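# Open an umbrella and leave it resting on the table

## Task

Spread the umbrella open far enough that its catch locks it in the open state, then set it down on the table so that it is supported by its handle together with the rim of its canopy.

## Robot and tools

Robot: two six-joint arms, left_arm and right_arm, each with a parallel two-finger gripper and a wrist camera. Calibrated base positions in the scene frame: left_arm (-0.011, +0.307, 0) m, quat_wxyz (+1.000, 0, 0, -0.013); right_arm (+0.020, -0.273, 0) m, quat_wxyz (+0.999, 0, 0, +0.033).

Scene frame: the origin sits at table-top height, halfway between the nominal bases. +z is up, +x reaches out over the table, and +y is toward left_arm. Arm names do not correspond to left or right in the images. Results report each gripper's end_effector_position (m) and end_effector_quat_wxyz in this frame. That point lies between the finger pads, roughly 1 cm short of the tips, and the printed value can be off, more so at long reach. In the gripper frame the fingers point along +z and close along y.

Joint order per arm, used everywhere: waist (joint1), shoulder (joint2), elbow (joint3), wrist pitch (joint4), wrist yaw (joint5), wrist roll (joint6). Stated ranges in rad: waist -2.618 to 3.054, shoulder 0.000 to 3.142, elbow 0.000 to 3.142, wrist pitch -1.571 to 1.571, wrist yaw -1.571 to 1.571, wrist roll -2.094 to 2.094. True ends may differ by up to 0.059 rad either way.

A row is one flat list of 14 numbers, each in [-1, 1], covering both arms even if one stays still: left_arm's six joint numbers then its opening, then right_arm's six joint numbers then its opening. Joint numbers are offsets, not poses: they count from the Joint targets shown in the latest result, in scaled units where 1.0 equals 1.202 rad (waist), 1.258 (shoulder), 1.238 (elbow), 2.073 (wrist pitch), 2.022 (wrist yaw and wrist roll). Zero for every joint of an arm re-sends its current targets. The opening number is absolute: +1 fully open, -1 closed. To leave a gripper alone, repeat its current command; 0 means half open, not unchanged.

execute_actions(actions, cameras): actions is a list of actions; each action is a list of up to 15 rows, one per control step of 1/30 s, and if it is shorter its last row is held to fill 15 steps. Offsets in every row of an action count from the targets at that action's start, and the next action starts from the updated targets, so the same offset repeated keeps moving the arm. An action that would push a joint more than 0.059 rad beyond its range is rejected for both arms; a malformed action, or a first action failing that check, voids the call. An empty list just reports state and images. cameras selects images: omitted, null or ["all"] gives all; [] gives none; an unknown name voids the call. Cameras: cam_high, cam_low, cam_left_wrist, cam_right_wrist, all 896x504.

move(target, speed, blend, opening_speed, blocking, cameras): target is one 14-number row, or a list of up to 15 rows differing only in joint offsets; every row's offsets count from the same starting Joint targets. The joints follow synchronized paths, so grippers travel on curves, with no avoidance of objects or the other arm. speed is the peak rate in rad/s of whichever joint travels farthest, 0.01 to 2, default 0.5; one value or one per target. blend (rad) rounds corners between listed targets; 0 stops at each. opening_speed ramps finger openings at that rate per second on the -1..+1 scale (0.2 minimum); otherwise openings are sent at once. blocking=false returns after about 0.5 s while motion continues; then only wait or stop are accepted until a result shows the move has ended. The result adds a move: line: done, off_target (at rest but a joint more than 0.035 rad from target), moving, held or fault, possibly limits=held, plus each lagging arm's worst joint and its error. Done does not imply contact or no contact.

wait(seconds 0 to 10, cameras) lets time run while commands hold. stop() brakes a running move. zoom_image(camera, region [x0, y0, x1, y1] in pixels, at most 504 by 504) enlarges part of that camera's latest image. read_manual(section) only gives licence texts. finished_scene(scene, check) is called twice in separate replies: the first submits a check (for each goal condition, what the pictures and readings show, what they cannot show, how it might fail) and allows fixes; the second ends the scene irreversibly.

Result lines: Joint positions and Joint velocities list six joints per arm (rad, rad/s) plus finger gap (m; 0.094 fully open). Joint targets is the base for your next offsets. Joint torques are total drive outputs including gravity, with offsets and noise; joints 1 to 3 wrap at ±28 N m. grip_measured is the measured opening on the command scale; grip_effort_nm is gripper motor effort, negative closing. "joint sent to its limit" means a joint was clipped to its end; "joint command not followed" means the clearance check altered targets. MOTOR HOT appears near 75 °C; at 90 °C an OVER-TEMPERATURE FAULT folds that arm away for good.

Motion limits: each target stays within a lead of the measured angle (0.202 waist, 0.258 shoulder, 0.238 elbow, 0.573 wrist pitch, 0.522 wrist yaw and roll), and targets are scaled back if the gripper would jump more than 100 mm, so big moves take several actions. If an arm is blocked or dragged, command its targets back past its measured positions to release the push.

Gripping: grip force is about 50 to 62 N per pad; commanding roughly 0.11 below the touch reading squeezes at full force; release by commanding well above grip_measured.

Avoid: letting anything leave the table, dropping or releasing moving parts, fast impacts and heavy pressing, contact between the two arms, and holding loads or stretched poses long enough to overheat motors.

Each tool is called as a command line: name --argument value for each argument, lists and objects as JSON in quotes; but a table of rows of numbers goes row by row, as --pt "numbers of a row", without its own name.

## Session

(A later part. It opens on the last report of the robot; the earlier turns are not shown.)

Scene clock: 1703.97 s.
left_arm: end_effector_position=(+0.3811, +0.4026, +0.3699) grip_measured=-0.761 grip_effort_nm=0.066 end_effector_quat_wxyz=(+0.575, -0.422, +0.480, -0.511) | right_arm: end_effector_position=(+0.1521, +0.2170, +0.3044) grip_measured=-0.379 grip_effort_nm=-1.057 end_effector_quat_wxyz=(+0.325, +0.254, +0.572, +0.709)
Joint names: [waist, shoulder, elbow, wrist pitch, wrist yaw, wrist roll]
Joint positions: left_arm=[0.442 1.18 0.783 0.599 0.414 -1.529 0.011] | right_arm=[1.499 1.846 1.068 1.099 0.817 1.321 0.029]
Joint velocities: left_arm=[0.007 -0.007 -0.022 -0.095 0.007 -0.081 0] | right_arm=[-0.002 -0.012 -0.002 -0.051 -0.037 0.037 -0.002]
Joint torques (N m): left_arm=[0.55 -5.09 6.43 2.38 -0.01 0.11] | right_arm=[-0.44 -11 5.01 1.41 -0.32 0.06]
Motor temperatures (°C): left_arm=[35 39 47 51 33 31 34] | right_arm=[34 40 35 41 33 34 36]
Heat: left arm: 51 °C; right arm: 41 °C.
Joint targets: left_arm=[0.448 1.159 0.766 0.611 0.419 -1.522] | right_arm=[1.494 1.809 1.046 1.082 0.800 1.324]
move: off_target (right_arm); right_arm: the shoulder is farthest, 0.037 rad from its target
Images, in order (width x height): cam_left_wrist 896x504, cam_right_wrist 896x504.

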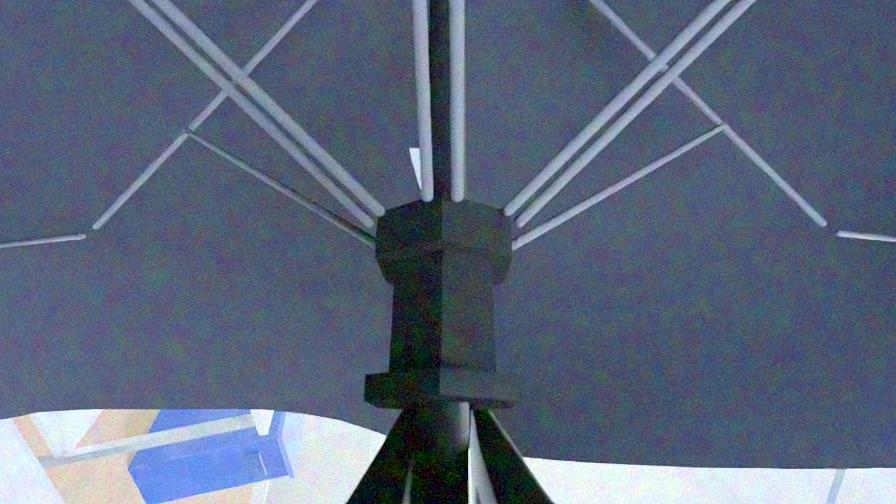

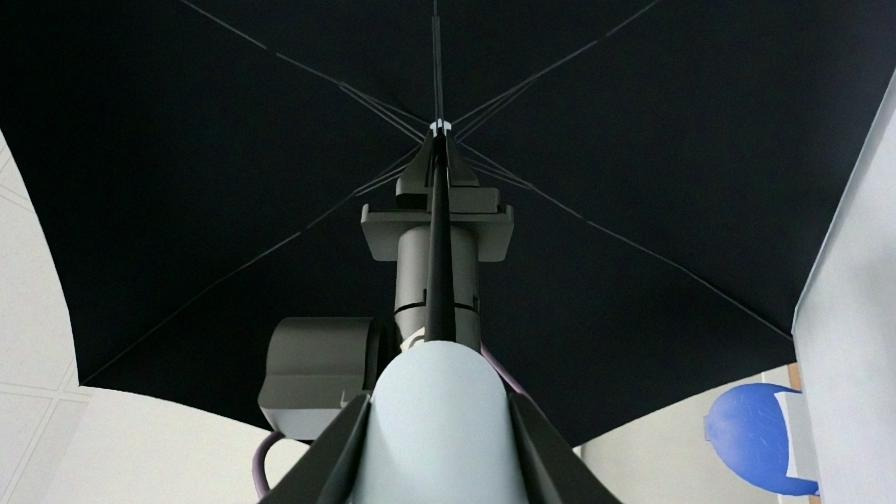

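move --target '[-0.038,-0.035,-0.020,-0.020,-0.084,0.0143,-0.76, 0,0,0,0,0,0,-0.7]' --speed 0.15 --cameras '["cam_left_wrist", "cam_right_wrist"]'

Scene clock: 1707.30 s.
left_arm: end_effector_position=(+0.3744, +0.4106, +0.3674) grip_measured=-0.761 grip_effort_nm=0.037 end_effector_quat_wxyz=(+0.599, -0.451, +0.456, -0.480) | right_arm: end_effector_position=(+0.1520, +0.2177, +0.3037) grip_measured=-0.379 grip_effort_nm=-1.062 end_effector_quat_wxyz=(+0.326, +0.253, +0.574, +0.708)
Joint names: [waist, shoulder, elbow, wrist pitch, wrist yaw, wrist roll]
Joint positions: left_arm=[0.408 1.136 0.756 0.564 0.273 -1.506 0.011] | right_arm=[1.498 1.846 1.068 1.094 0.814 1.321 0.029]
Joint velocities: left_arm=[-0.017 -0.012 0.012 0.037 0.11 0.037 0] | right_arm=[0.012 -0.007 -0.017 0.051 -0.037 -0.095 0]
Joint torques (N m): left_arm=[-0.4 -4.72 6.6 2.36 -0.26 0.19] | right_arm=[-0.39 -10.99 5 1.47 -0.29 0.06]
Motor temperatures (°C): left_arm=[35 39 47 51 33 31 34] | right_arm=[34 40 35 41 33 34 37]
Heat: left arm: 51 °C; right arm: 41 °C.
Joint targets: left_arm=[0.402 1.115 0.741 0.569 0.250 -1.493] | right_arm=[1.494 1.809 1.046 1.082 0.800 1.324]
move: off_target (right_arm); right_arm: the shoulder is farthest, 0.037 rad from its target
Images, in order (width x height): cam_left_wrist 896x504, cam_right_wrist 896x504.

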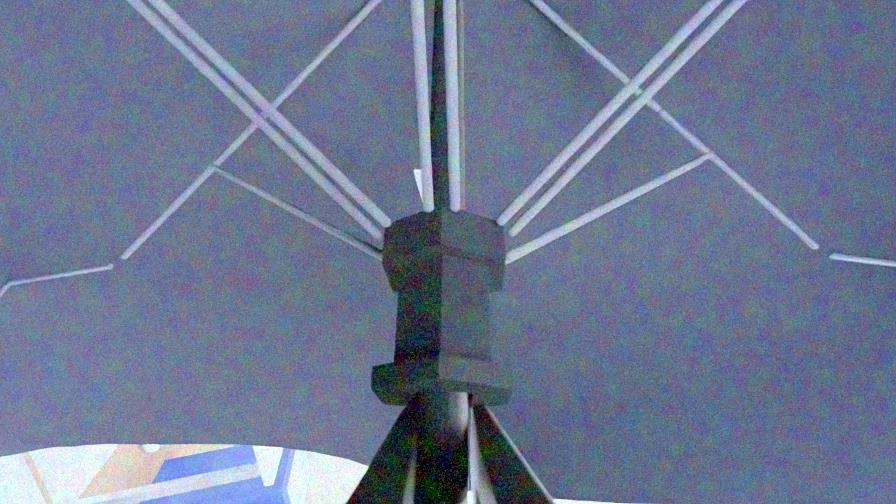

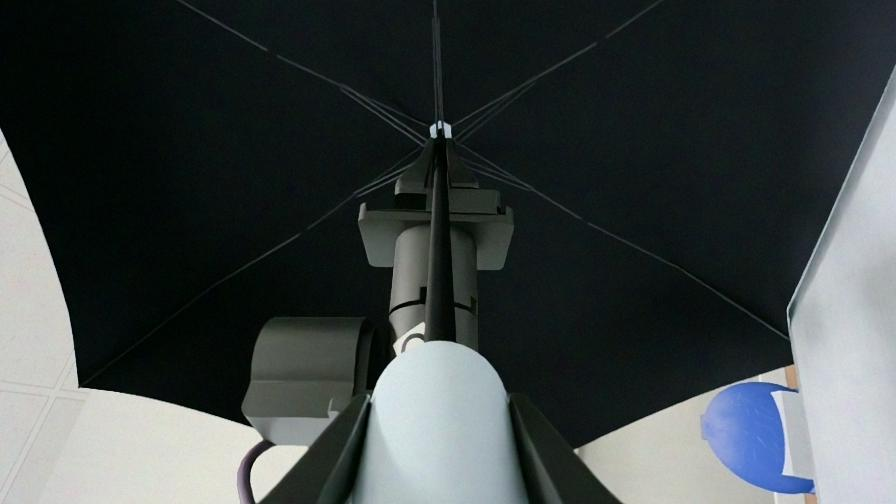

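move --target '[0.0225,0.0173,0.0120,0.0116,-0.0763,0,-0.76, 0.0332,-0.0023,-0.0162,0,0.0024,0,-0.7]' --speed 0.2 --cameras '["cam_left_wrist", "cam_right_wrist"]'

Scene clock: 1731.03 s.
left_arm: end_effector_position=(+0.3735, +0.4173, +0.3673) grip_measured=-0.761 grip_effort_nm=0.046 end_effector_quat_wxyz=(+0.607, -0.461, +0.447, -0.469) | right_arm: end_effector_position=(+0.1512, +0.2181, +0.3012) grip_measured=-0.379 grip_effort_nm=-1.057 end_effector_quat_wxyz=(+0.325, +0.249, +0.577, +0.707)
Joint names: [waist, shoulder, elbow, wrist pitch, wrist yaw, wrist roll]
Joint positions: left_arm=[0.408 1.136 0.756 0.562 0.235 -1.502 0.011] | right_arm=[1.498 1.846 1.061 1.094 0.806 1.321 0.029]
Joint velocities: left_arm=[-0.007 0.002 -0.007 0.022 -0.037 -0.037 0] | right_arm=[0.007 -0.017 -0.002 -0.022 -0.051 0.051 0.001]
Joint torques (N m): left_arm=[1.94 -3.1 7.73 2.65 -1.41 0.13] | right_arm=[3.66 -11.19 3.9 1.48 -0.15 0.07]
Motor temperatures (°C): left_arm=[35 38 46 50 33 31 33] | right_arm=[34 40 35 41 33 34 37]
Heat: left arm: 50 °C; right arm: 41 °C.
Joint targets: left_arm=[0.429 1.136 0.756 0.593 0.095 -1.494] | right_arm=[1.534 1.806 1.026 1.082 0.805 1.324]
move: off_target (left_arm, right_arm); left_arm: the wrist yaw is farthest, 0.139 rad from its target; right_arm: the shoulder is farthest, 0.039 rad from its target
Images, in order (width x height): cam_left_wrist 896x504, cam_right_wrist 896x504.

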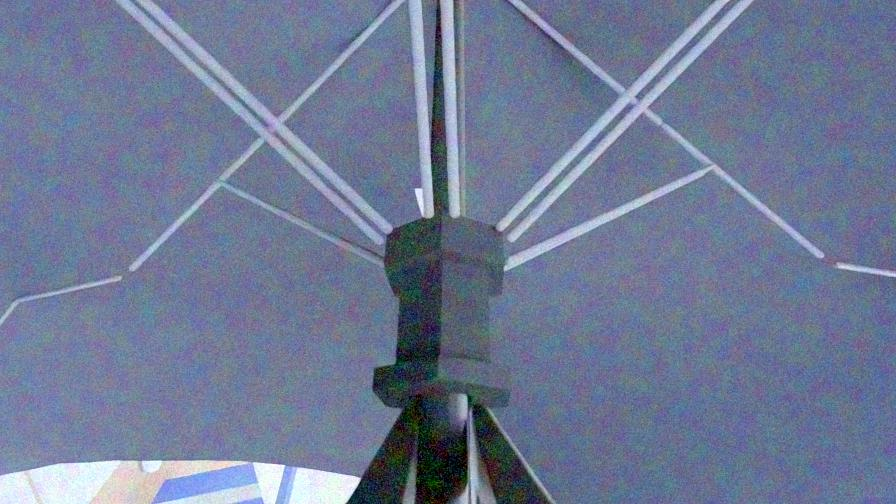

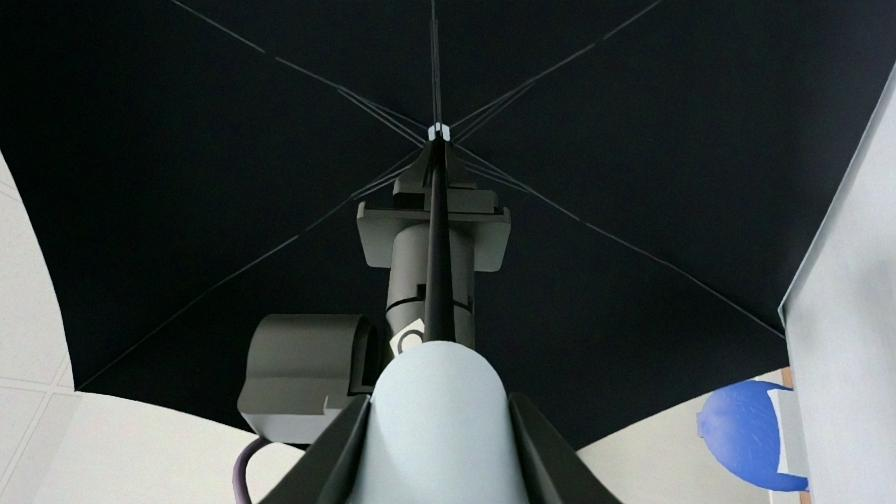

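move --target '[0.015,0.0115,0.008,0.0077,-0.0508,0,-0.76, 0.0222,-0.0015,-0.0108,0,0.0016,0,-0.7]' --speed 0.2 --cameras '["cam_left_wrist", "cam_right_wrist"]'

Scene clock: 1733.40 s.
left_arm: end_effector_position=(+0.3713, +0.4261, +0.3711) grip_measured=-0.761 grip_effort_nm=0.046 end_effector_quat_wxyz=(+0.622, -0.469, +0.429, -0.458) | right_arm: end_effector_position=(+0.1476, +0.2173, +0.3020) grip_measured=-0.379 grip_effort_nm=-1.057 end_effector_quat_wxyz=(+0.322, +0.246, +0.577, +0.709)
Joint names: [waist, shoulder, elbow, wrist pitch, wrist yaw, wrist roll]
Joint positions: left_arm=[0.408 1.136 0.756 0.576 0.184 -1.5 0.011] | right_arm=[1.505 1.839 1.055 1.096 0.805 1.319 0.029]
Joint velocities: left_arm=[-0.002 0.002 -0.002 0.022 0.037 -0.095 0] | right_arm=[-0.002 0.017 0.002 -0.095 -0.037 -0.037 -0.001]
Joint torques (N m): left_arm=[3.51 -2.06 8.49 2.66 -1.91 0.12] | right_arm=[5.59 -10.78 3.33 1.45 -0.11 0.07]
Motor temperatures (°C): left_arm=[35 38 46 50 33 31 33] | right_arm=[34 40 35 41 33 34 37]
Heat: left arm: 50 °C; right arm: 41 °C.
Joint targets: left_arm=[0.447 1.151 0.766 0.609 -0.008 -1.493] | right_arm=[1.561 1.805 1.013 1.082 0.808 1.324]
move: off_target (left_arm, right_arm); left_arm: the wrist yaw is farthest, 0.191 rad from its target; right_arm: the waist is farthest, 0.056 rad from its target
Images, in order (width x height): cam_left_wrist 896x504, cam_right_wrist 896x504.

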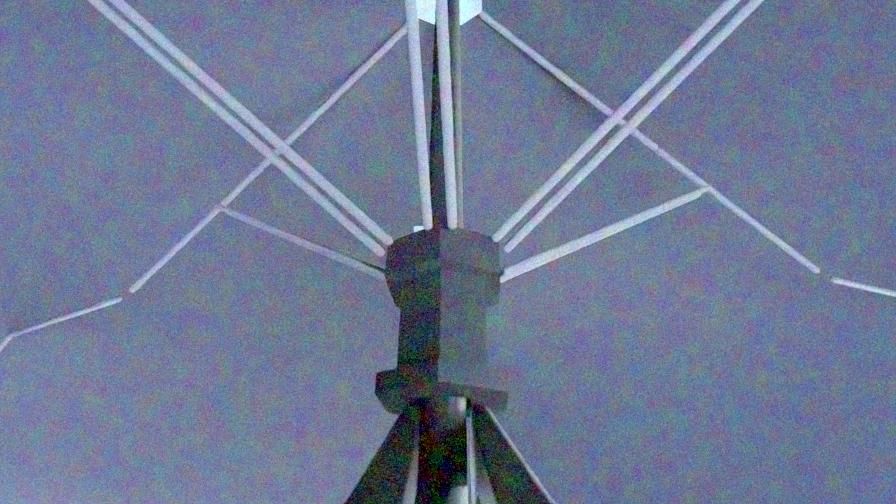

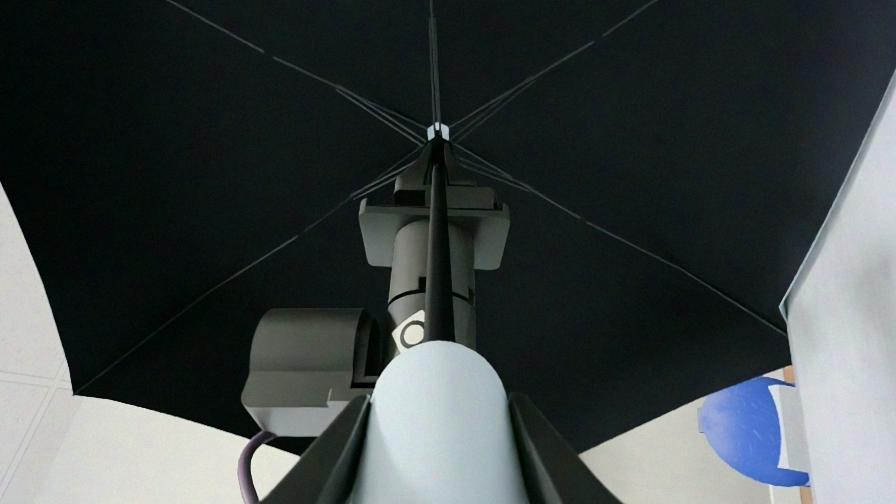

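execute_actions --actions '[]' --cameras '["cam_left_wrist", "cam_right_wrist"]'

Scene clock: 1748.43 s.
left_arm: end_effector_position=(+0.3713, +0.4261, +0.3711) grip_measured=-0.761 grip_effort_nm=0.046 end_effector_quat_wxyz=(+0.622, -0.469, +0.429, -0.458) | right_arm: end_effector_position=(+0.1476, +0.2173, +0.3020) grip_measured=-0.379 grip_effort_nm=-1.072 end_effector_quat_wxyz=(+0.322, +0.246, +0.577, +0.709)
Joint names: [waist, shoulder, elbow, wrist pitch, wrist yaw, wrist roll]
Joint positions: left_arm=[0.408 1.136 0.756 0.576 0.184 -1.5 0.011] | right_arm=[1.505 1.839 1.055 1.096 0.805 1.319 0.029]
Joint velocities: left_arm=[0.002 -0.007 -0.007 0.037 0.007 -0.11 0] | right_arm=[-0.007 0.022 0.002 -0.007 0.022 0.051 0]
Joint torques (N m): left_arm=[3.49 -2.07 8.51 2.67 -1.91 0.11] | right_arm=[5.6 -10.8 3.36 1.46 -0.1 0.08]
Motor temperatures (°C): left_arm=[35 38 46 54 36 31 32] | right_arm=[34 39 35 41 33 34 37]
Heat: left arm: 54 °C; right arm: 41 °C.
Joint targets: left_arm=[0.447 1.151 0.766 0.609 -0.007 -1.493] | right_arm=[1.561 1.805 1.013 1.082 0.808 1.324]
Tool commands: left_gripper/opening=-0.76 right_gripper/opening=-0.7
Images, in order (width x height): cam_left_wrist 896x504, cam_right_wrist 896x504.

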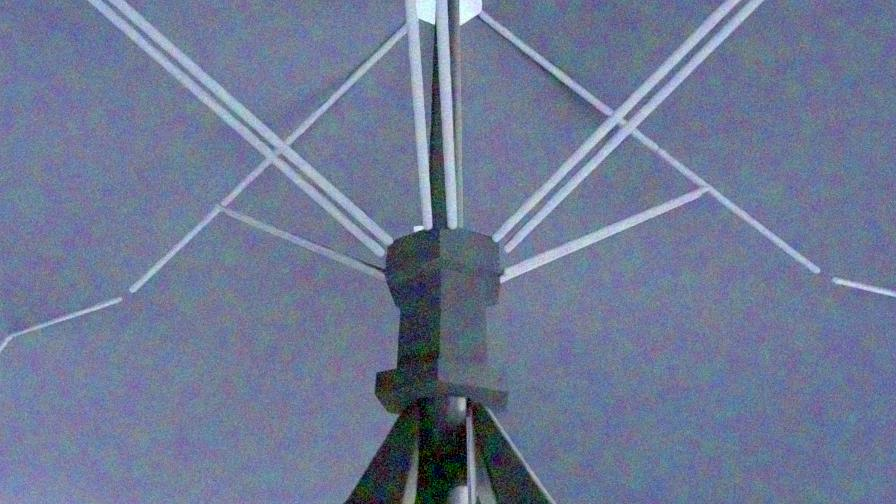

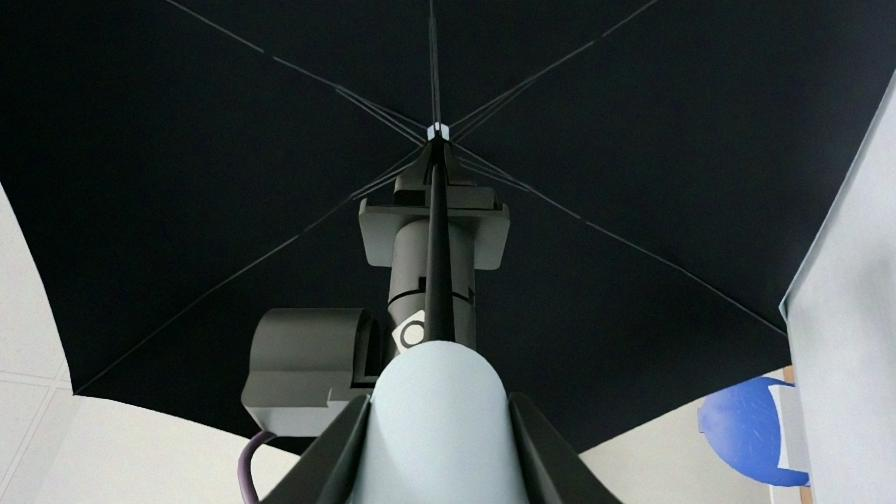

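zoom_image --camera "cam_left_wrist" --region '[340, 180, 560, 440]'

Scaled by 1.938 from the camera's 896x504 image, which has a finer 1280x720 frame.

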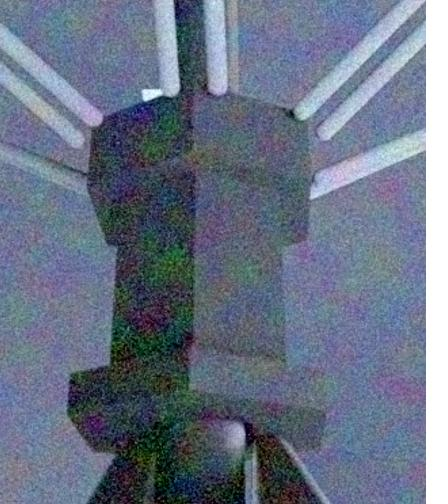

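move --target '[0.02, 0.0372, 0.0286, 0.0087, -0.0181, 0, -0.76, 0.0222, -0.0015, -0.0108, 0, 0.0016, 0, -0.7]' --speed 0.2 --cameras '["cam_left_wrist"]'

Scene clock: 1756.07 s.
left_arm: end_effector_position=(+0.3698, +0.4423, +0.3774) grip_measured=-0.761 grip_effort_nm=0.042 end_effector_quat_wxyz=(+0.646, -0.470, +0.403, -0.446) | right_arm: end_effector_position=(+0.1392, +0.2171, +0.3028) grip_measured=-0.379 grip_effort_nm=-1.057 end_effector_quat_wxyz=(+0.319, +0.239, +0.578, +0.712)
Joint names: [waist, shoulder, elbow, wrist pitch, wrist yaw, wrist roll]
Joint positions: left_arm=[0.427 1.161 0.756 0.642 0.14 -1.5 0.011] | right_arm=[1.522 1.834 1.045 1.109 0.805 1.307 0.029]
Joint velocities: left_arm=[-0.007 0.007 0.012 0.022 -0.095 -0.037 -0.001] | right_arm=[-0.002 -0.007 0.002 0.037 -0.022 0.051 0.002]
Joint torques (N m): left_arm=[3.9 -0.7 11.43 2.14 -1.82 0.11] | right_arm=[6.52 -10.48 2.99 1.32 -0.07 0.19]
Motor temperatures (°C): left_arm=[35 38 47 55 37 31 32] | right_arm=[35 39 34 41 33 34 37]
Heat: left arm: 55 °C; right arm: 41 °C.
Joint targets: left_arm=[0.471 1.198 0.801 0.627 -0.044 -1.493] | right_arm=[1.587 1.803 1.000 1.082 0.812 1.324]
move: off_target (left_arm, right_arm); left_arm: the wrist yaw is farthest, 0.183 rad from its target; right_arm: the waist is farthest, 0.066 rad from its target
Images, in order (width x height): cam_left_wrist 896x504.

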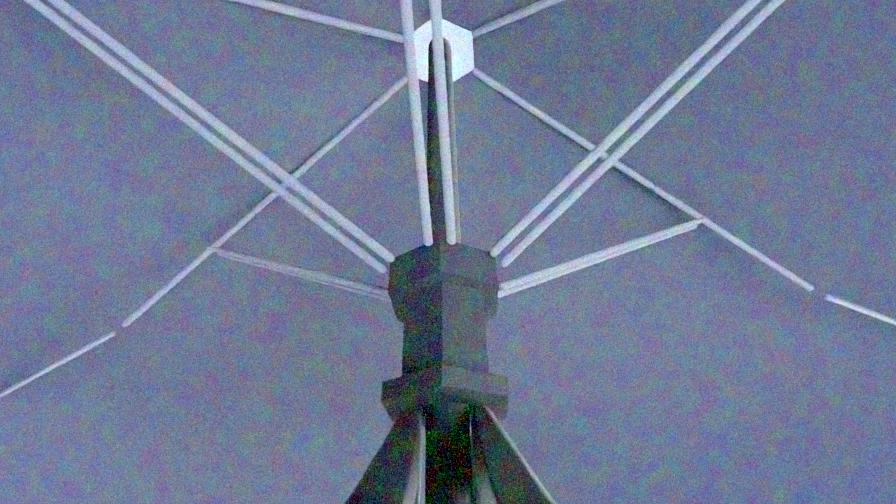

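move --target '[0.0749, 0.0453, 0.0751, -0.0376, 0.0727, -0.002, -0.76, 0.0222, -0.0015, -0.0108, 0, 0.0016, 0, -0.7]' --speed 0.2 --cameras '["cam_left_wrist"]'

Scene clock: 1773.40 s.
left_arm: end_effector_position=(+0.3741, +0.4620, +0.3878) grip_measured=-0.760 grip_effort_nm=-0.002 end_effector_quat_wxyz=(+0.640, -0.463, +0.422, -0.445) | right_arm: end_effector_position=(+0.1247, +0.2179, +0.3035) grip_measured=-0.380 grip_effort_nm=-1.062 end_effector_quat_wxyz=(+0.312, +0.227, +0.580, +0.717)
Joint names: [waist, shoulder, elbow, wrist pitch, wrist yaw, wrist roll]
Joint positions: left_arm=[0.519 1.207 0.842 0.59 0.262 -1.5 0.011] | right_arm=[1.551 1.829 1.034 1.123 0.804 1.293 0.029]
Joint velocities: left_arm=[0.007 -0.012 -0.012 0.007 -0.037 -0.022 0.001] | right_arm=[-0.012 0.007 -0.007 0.037 0.037 -0.095 0.001]
Joint torques (N m): left_arm=[3.78 -0.34 12.04 1.85 -1.6 0.08] | right_arm=[6.3 -10.13 2.84 1.19 -0.03 0.33]
Motor temperatures (°C): left_arm=[35 37 48 53 38 31 32] | right_arm=[35 39 34 40 33 34 37]
Heat: left arm: 53 °C; right arm: 40 °C.
Joint targets: left_arm=[0.562 1.254 0.894 0.549 0.103 -1.497] | right_arm=[1.614 1.801 0.986 1.082 0.815 1.324]
move: off_target (left_arm, right_arm); left_arm: the wrist yaw is farthest, 0.159 rad from its target; right_arm: the waist is farthest, 0.063 rad from its target
Images, in order (width x height): cam_left_wrist 896x504.

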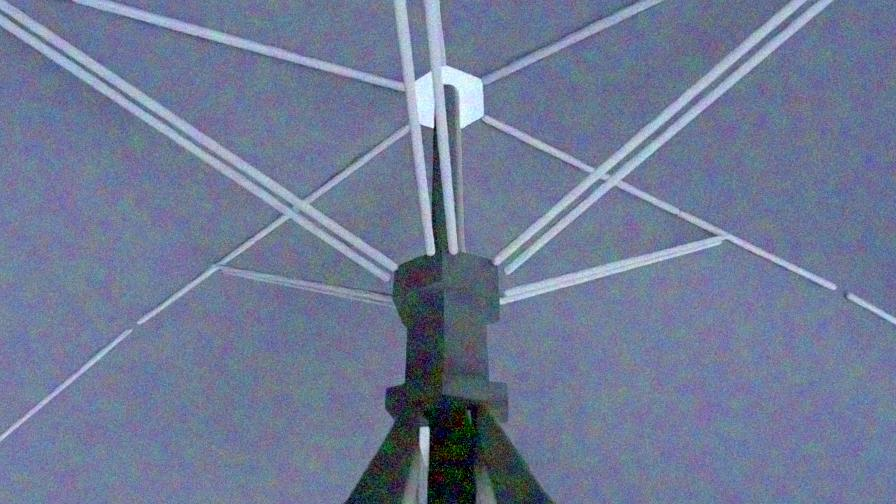

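zoom_image --camera "cam_left_wrist" --region '[340, 240, 560, 504]'

execute_actions --actions '[]' --cameras '["cam_right_wrist", "cam_left_wrist", "cam_high", "cam_low"]'

Scaled by 1.909 from the camera's 896x504 image, which has a finer 1280x720 frame.

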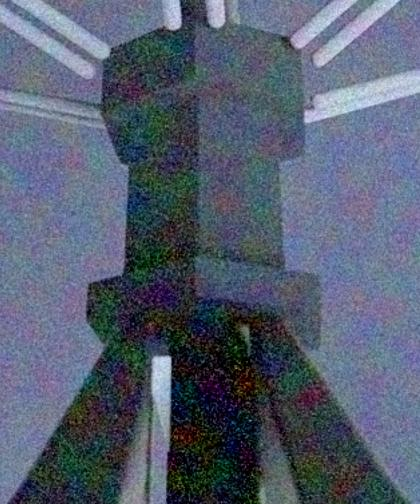

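Scene clock: 1775.20 s.
left_arm: end_effector_position=(+0.3742, +0.4619, +0.3879) grip_measured=-0.760 grip_effort_nm=0.002 end_effector_quat_wxyz=(+0.640, -0.463, +0.422, -0.446) | right_arm: end_effector_position=(+0.1247, +0.2179, +0.3036) grip_measured=-0.380 grip_effort_nm=-1.062 end_effector_quat_wxyz=(+0.312, +0.227, +0.580, +0.717)
Joint names: [waist, shoulder, elbow, wrist pitch, wrist yaw, wrist roll]
Joint positions: left_arm=[0.519 1.208 0.842 0.59 0.263 -1.5 0.011] | right_arm=[1.551 1.829 1.034 1.123 0.804 1.293 0.029]
Joint velocities: left_arm=[0.002 0.007 0.007 0.051 0.037 -0.007 0] | right_arm=[0.012 0.022 -0.002 0.022 -0.007 -0.022 -0.001]
Joint torques (N m): left_arm=[3.73 -0.35 12.05 1.86 -1.62 0.07] | right_arm=[6.26 -10.15 2.82 1.19 -0.01 0.33]
Motor temperatures (°C): left_arm=[35 37 48 53 38 31 32] | right_arm=[35 39 34 40 33 34 37]
Heat: left arm: 53 °C; right arm: 40 °C.
Joint targets: left_arm=[0.561 1.255 0.894 0.550 0.103 -1.497] | right_arm=[1.614 1.801 0.986 1.082 0.815 1.324]
Tool commands: left_gripper/opening=-0.76 right_gripper/opening=-0.7

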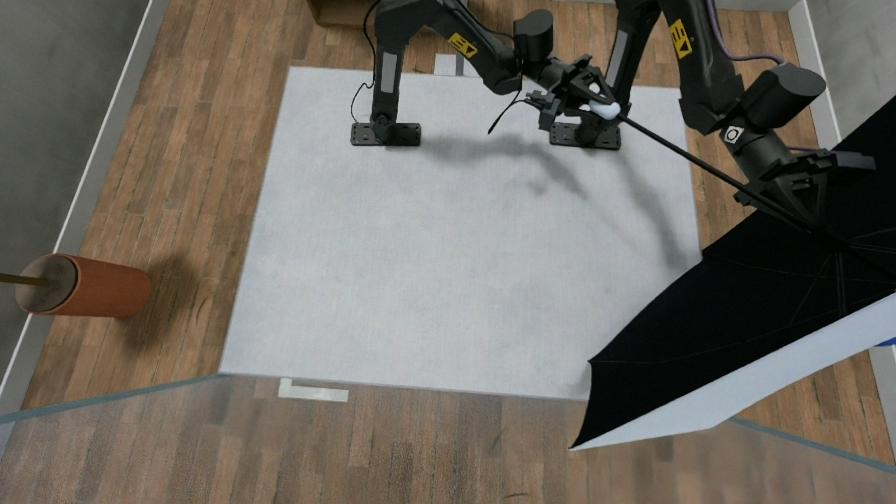

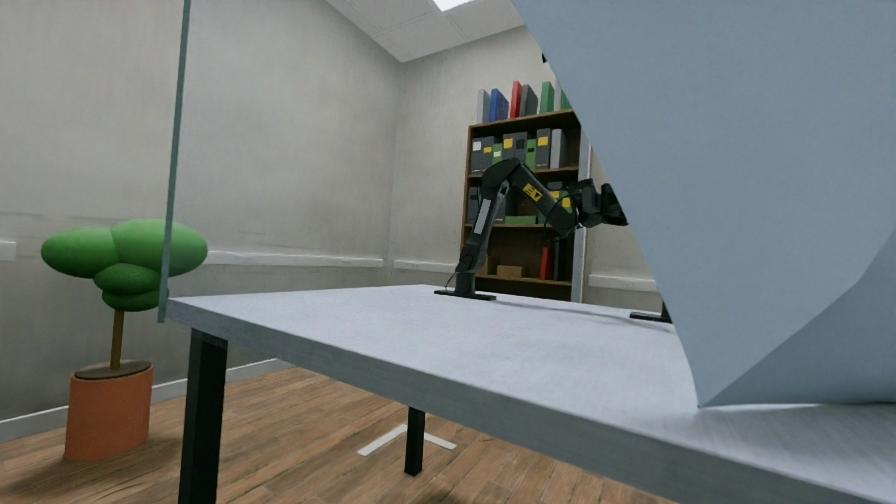

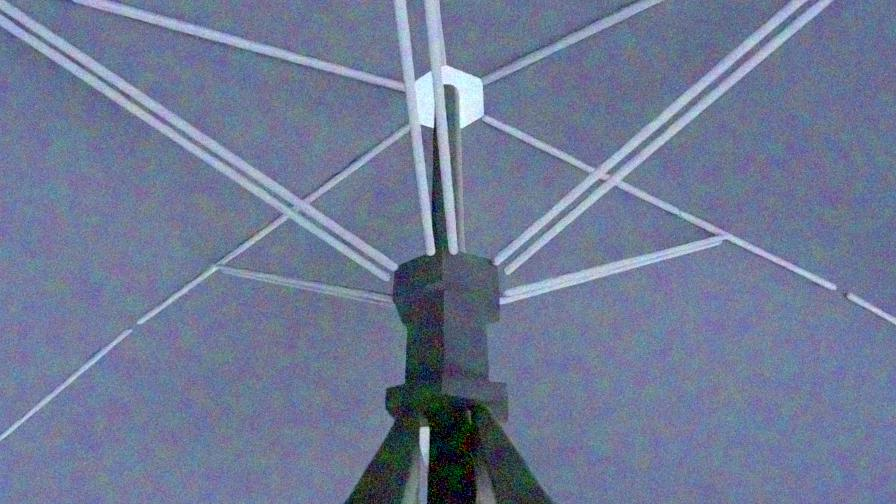

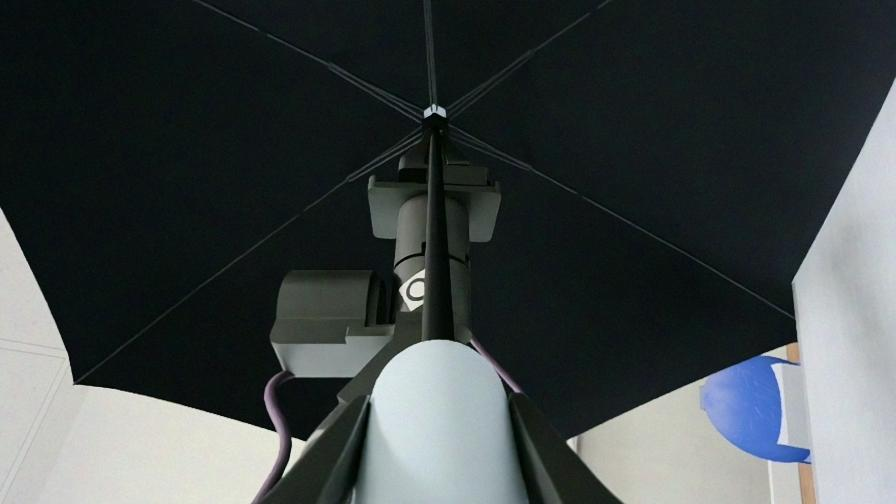

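move --target '[-0.0225, -0.0173, -0.012, -0.0116, 0.0762, 0, -0.76, -0.0333, 0.0022, 0.0162, 0, -0.0024, 0, -0.7]' --speed 0.2 --cameras '["cam_left_wrist"]'

zoom_image --camera "cam_left_wrist" --region '[340, 240, 560, 504]'

Scene clock: 1782.10 s.
left_arm: end_effector_position=(+0.3748, +0.4593, +0.3890) grip_measured=-0.760 grip_effort_nm=-0.007 end_effector_quat_wxyz=(+0.636, -0.458, +0.428, -0.450) | right_arm: end_effector_position=(+0.1258, +0.2173, +0.3044) grip_measured=-0.380 grip_effort_nm=-1.067 end_effector_quat_wxyz=(+0.313, +0.229, +0.578, +0.718)
Joint names: [waist, shoulder, elbow, wrist pitch, wrist yaw, wrist roll]
Joint positions: left_arm=[0.522 1.208 0.848 0.583 0.286 -1.5 0.011] | right_arm=[1.549 1.829 1.034 1.128 0.804 1.293 0.029]
Joint velocities: left_arm=[-0.002 -0.002 0.012 -0.037 -0.066 -0.037 -0.001] | right_arm=[0.002 -0.007 -0.002 0.007 0.022 -0.081 0]
Joint torques (N m): left_arm=[1.17 -1.89 10.28 1.68 -0.34 0.07] | right_arm=[2.43 -9.96 4.49 1.15 -0.09 0.32]
Motor temperatures (°C): left_arm=[35 37 48 52 38 31 32] | right_arm=[35 39 34 40 33 34 37]
Heat: left arm: 52 °C; right arm: 40 °C.
Joint targets: left_arm=[0.535 1.233 0.880 0.526 0.257 -1.497] | right_arm=[1.574 1.804 1.006 1.082 0.810 1.324]
move: off_target (left_arm, right_arm); left_arm: the wrist pitch is farthest, 0.058 rad from its target; right_arm: the wrist pitch is farthest, 0.046 rad from its target
Images, in order (width x height): cam_left_wrist 896x504.

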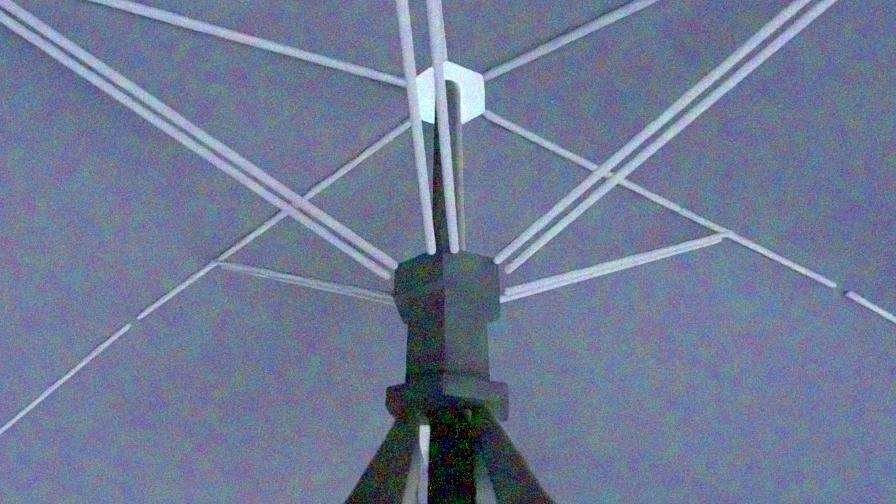

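Scaled by 1.909 from the camera's 896x504 image, which has a finer 1280x720 frame.

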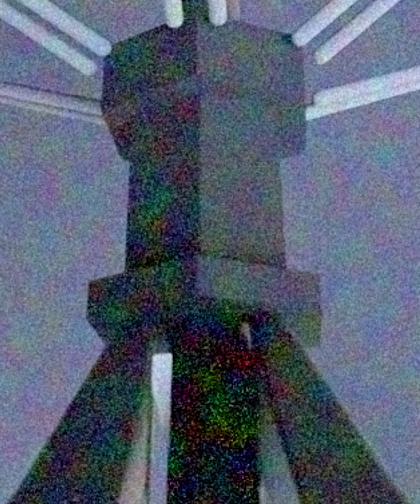

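move --target '[-0.015, -0.0115, -0.008, -0.0077, 0.0508, 0, -0.76, -0.0222, 0.0015, 0.0108, 0, -0.0016, 0, -0.7]' --speed 0.2 --cameras '["cam_left_wrist"]'

zoom_image --camera "cam_left_wrist" --region '[340, 240, 560, 504]'

Scene clock: 1784.53 s.
left_arm: end_effector_position=(+0.3758, +0.4558, +0.3885) grip_measured=-0.760 grip_effort_nm=-0.012 end_effector_quat_wxyz=(+0.630, -0.455, +0.435, -0.455) | right_arm: end_effector_position=(+0.1269, +0.2170, +0.3045) grip_measured=-0.380 grip_effort_nm=-1.067 end_effector_quat_wxyz=(+0.313, +0.230, +0.578, +0.718)
Joint names: [waist, shoulder, elbow, wrist pitch, wrist yaw, wrist roll]
Joint positions: left_arm=[0.522 1.208 0.852 0.575 0.307 -1.5 0.011] | right_arm=[1.547 1.829 1.034 1.128 0.805 1.293 0.029]
Joint velocities: left_arm=[-0.012 -0.002 -0.007 -0.051 -0.037 0.007 0] | right_arm=[0.012 -0.032 -0.002 0.037 -0.037 0.007 0.001]
Joint torques (N m): left_arm=[-0.44 -2.91 9.17 1.59 0.46 0.08] | right_arm=[0.1 -9.78 5.6 1.14 -0.12 0.33]
Motor temperatures (°C): left_arm=[35 37 48 51 37 31 32] | right_arm=[35 39 34 40 33 34 37]
Heat: left arm: 51 °C; right arm: 40 °C.
Joint targets: left_arm=[0.516 1.219 0.870 0.509 0.360 -1.497] | right_arm=[1.547 1.805 1.020 1.082 0.807 1.324]
move: off_target (left_arm, right_arm); left_arm: the wrist pitch is farthest, 0.065 rad from its target; right_arm: the wrist pitch is farthest, 0.046 rad from its target
Images, in order (width x height): cam_left_wrist 896x504.

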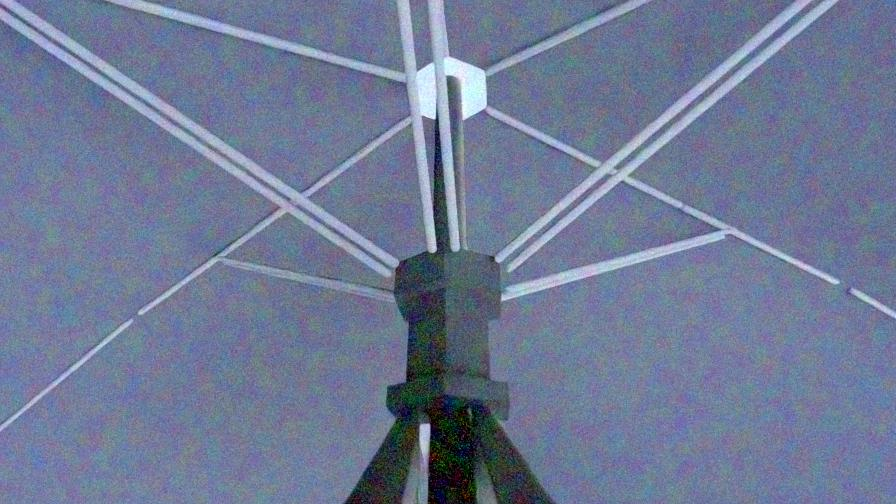

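Scaled by 1.909 from the camera's 896x504 image, which has a finer 1280x720 frame.

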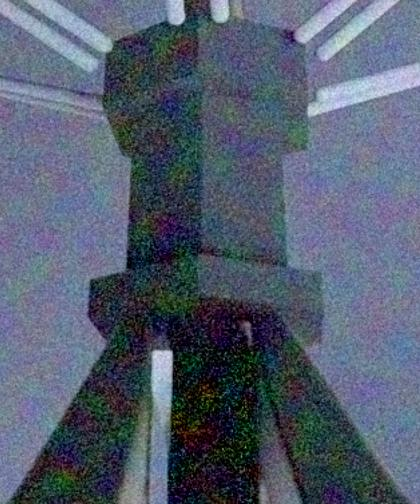

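move --target '[-0.0125, -0.0314, -0.0246, -0.0048, -0.0073, 0, -0.76, 0, 0, 0, 0, 0, 0, -0.7]' --speed 0.2 --cameras '["cam_left_wrist"]'

zoom_image --camera "cam_left_wrist" --region '[340, 240, 560, 504]'

Scene clock: 1787.77 s.
left_arm: end_effector_position=(+0.3734, +0.4562, +0.3881) grip_measured=-0.760 grip_effort_nm=-0.012 end_effector_quat_wxyz=(+0.628, -0.461, +0.435, -0.452) | right_arm: end_effector_position=(+0.1272, +0.2168, +0.3044) grip_measured=-0.380 grip_effort_nm=-1.062 end_effector_quat_wxyz=(+0.314, +0.231, +0.578, +0.717)
Joint names: [waist, shoulder, elbow, wrist pitch, wrist yaw, wrist roll]
Joint positions: left_arm=[0.522 1.194 0.852 0.55 0.299 -1.5 0.011] | right_arm=[1.547 1.829 1.034 1.128 0.807 1.293 0.029]
Joint velocities: left_arm=[-0.012 0.007 -0.012 0.066 -0.007 0.022 0] | right_arm=[-0.017 0.022 -0.002 0.037 -0.081 0.037 0.001]
Joint torques (N m): left_arm=[-1.77 -4.72 6.78 1.78 0.41 0.08] | right_arm=[0.05 -9.77 5.57 1.13 -0.15 0.33]
Motor temperatures (°C): left_arm=[35 37 47 51 37 31 32] | right_arm=[35 39 34 40 33 34 37]
Heat: left arm: 51 °C; right arm: 40 °C.
Joint targets: left_arm=[0.501 1.179 0.839 0.500 0.345 -1.497] | right_arm=[1.547 1.805 1.020 1.082 0.807 1.324]
move: off_target (left_arm, right_arm); left_arm: the wrist pitch is farthest, 0.050 rad from its target; right_arm: the wrist pitch is farthest, 0.046 rad from its target
Images, in order (width x height): cam_left_wrist 896x504.

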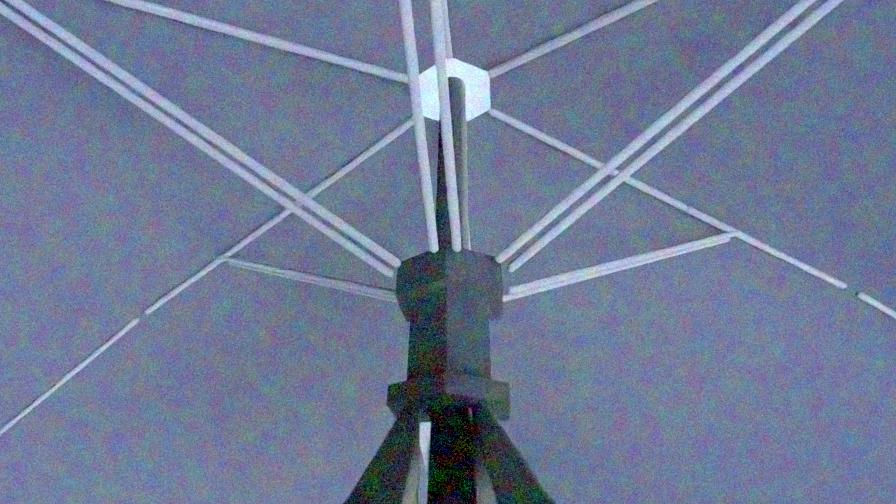

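Scaled by 1.909 from the camera's 896x504 image, which has a finer 1280x720 frame.

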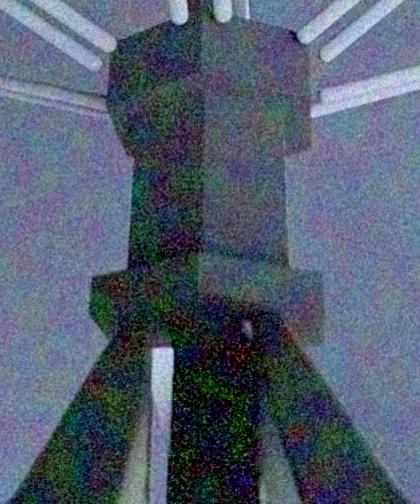

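move --target '[-0.0188, -0.0471, -0.0369, -0.0072, -0.011, 0, -0.76, 0, 0, 0, 0, 0, 0, -0.7]' --speed 0.2 --cameras '["cam_left_wrist"]'

zoom_image --camera "cam_left_wrist" --region '[340, 240, 560, 504]'

Scene clock: 1796.17 s.
left_arm: end_effector_position=(+0.3668, +0.4370, +0.3828) grip_measured=-0.760 grip_effort_nm=-0.007 end_effector_quat_wxyz=(+0.614, -0.459, +0.447, -0.461) | right_arm: end_effector_position=(+0.1271, +0.2167, +0.3041) grip_measured=-0.380 grip_effort_nm=-1.062 end_effector_quat_wxyz=(+0.315, +0.231, +0.578, +0.717)
Joint names: [waist, shoulder, elbow, wrist pitch, wrist yaw, wrist roll]
Joint positions: left_arm=[0.49 1.136 0.815 0.509 0.306 -1.5 0.011] | right_arm=[1.547 1.829 1.034 1.127 0.808 1.292 0.029]
Joint velocities: left_arm=[-0.002 0.007 0.002 -0.051 -0.095 0.037 0] | right_arm=[0.002 0.017 0.012 0.022 -0.022 -0.022 0]
Joint torques (N m): left_arm=[-0.94 -4.37 6.12 2.05 0.12 0.08] | right_arm=[-0.02 -9.72 5.6 1.16 -0.16 0.31]
Motor temperatures (°C): left_arm=[35 37 46 50 36 31 32] | right_arm=[34 39 34 40 33 34 37]
Heat: left arm: 50 °C; right arm: 40 °C.
Joint targets: left_arm=[0.479 1.120 0.793 0.485 0.323 -1.498] | right_arm=[1.547 1.805 1.020 1.082 0.807 1.324]
move: off_target (right_arm); right_arm: the wrist pitch is farthest, 0.045 rad from its target
Images, in order (width x height): cam_left_wrist 896x504.

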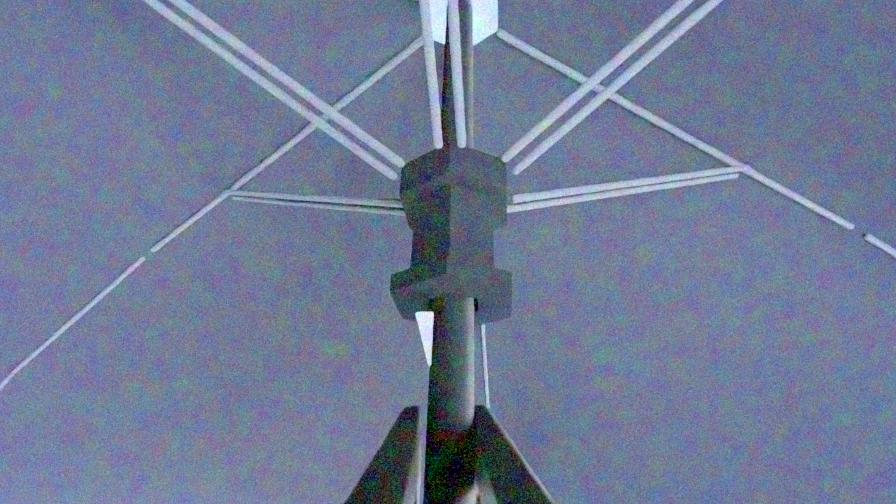

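Scaled by 1.909 from the camera's 896x504 image, which has a finer 1280x720 frame.

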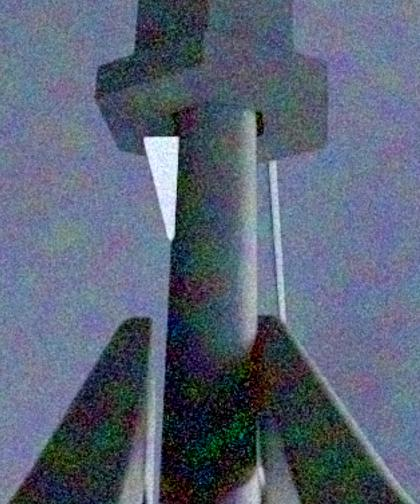

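execute_actions --actions '[]' --cameras '["cam_right_wrist", "cam_high", "cam_low"]'

zoom_image --camera "cam_high" --region '[520, 220, 896, 504]'

zoom_image --camera "cam_low" --region '[580, 280, 896, 460]'

Scene clock: 1867.53 s.
left_arm: end_effector_position=(+0.3668, +0.4370, +0.3828) grip_measured=-0.760 grip_effort_nm=-0.012 end_effector_quat_wxyz=(+0.614, -0.459, +0.447, -0.461) | right_arm: end_effector_position=(+0.1271, +0.2167, +0.3041) grip_measured=-0.380 grip_effort_nm=-1.072 end_effector_quat_wxyz=(+0.315, +0.231, +0.578, +0.717)
Joint names: [waist, shoulder, elbow, wrist pitch, wrist yaw, wrist roll]
Joint positions: left_arm=[0.49 1.136 0.815 0.509 0.306 -1.5 0.011] | right_arm=[1.547 1.829 1.034 1.127 0.808 1.292 0.029]
Joint velocities: left_arm=[-0.002 0.002 0.012 -0.037 -0.007 -0.022 -0.001] | right_arm=[-0.002 0.012 -0.012 -0.022 -0.051 -0.022 -0.001]
Joint torques (N m): left_arm=[-0.95 -4.4 6.15 2.04 0.12 0.07] | right_arm=[0.02 -9.74 5.55 1.15 -0.16 0.33]
Motor temperatures (°C): left_arm=[35 37 46 51 34 31 31] | right_arm=[34 40 35 39 33 34 37]
Heat: left arm: 51 °C; right arm: 40 °C.
Joint targets: left_arm=[0.479 1.120 0.793 0.485 0.323 -1.498] | right_arm=[1.547 1.805 1.020 1.082 0.807 1.324]
Tool commands: left_gripper/opening=-0.76 right_gripper/opening=-0.7
Images, in order (width x height): cam_high 896x504, cam_low 896x504, cam_right_wrist 896x504.

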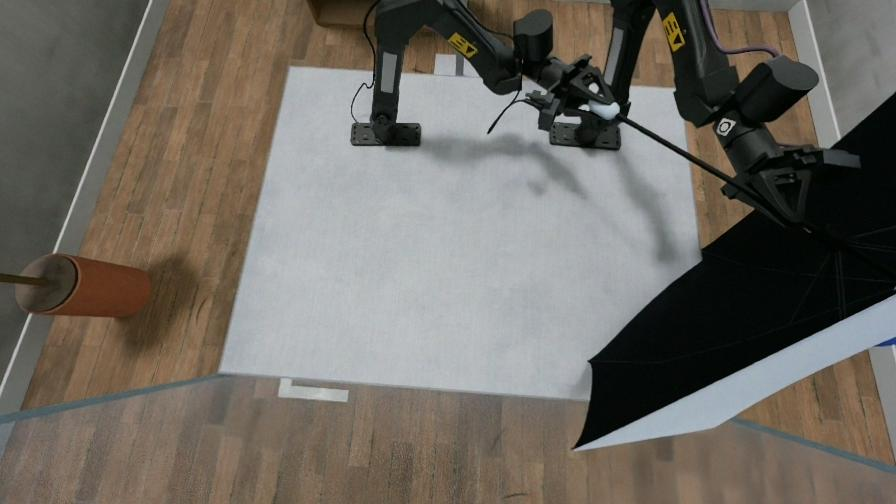

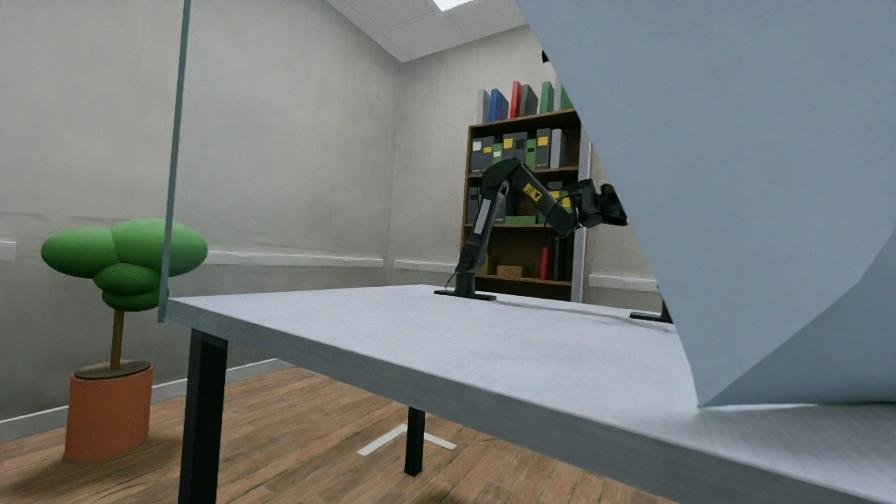

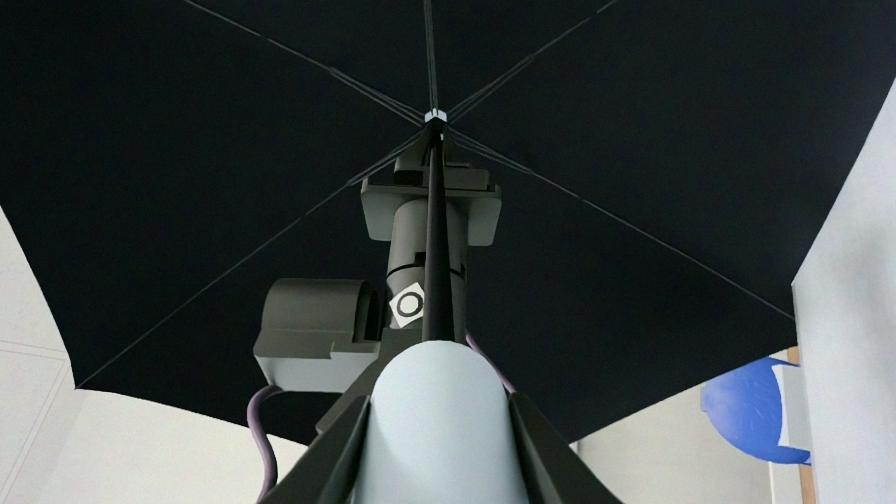

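Scaled by 1.340 from the camera's 896x504 image, which has a finer 1280x720 frame.

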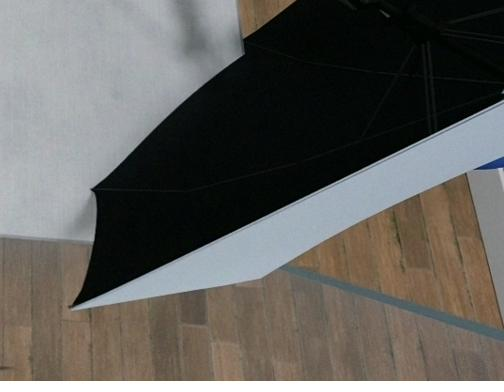

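Scaled by 1.595 from the camera's 896x504 image, which has a finer 1280x720 frame.

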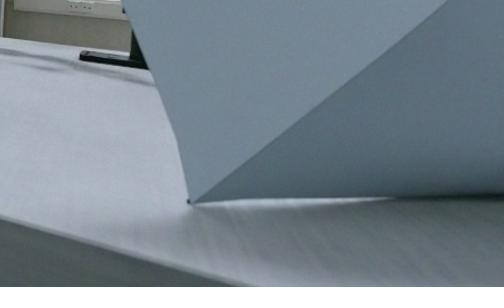

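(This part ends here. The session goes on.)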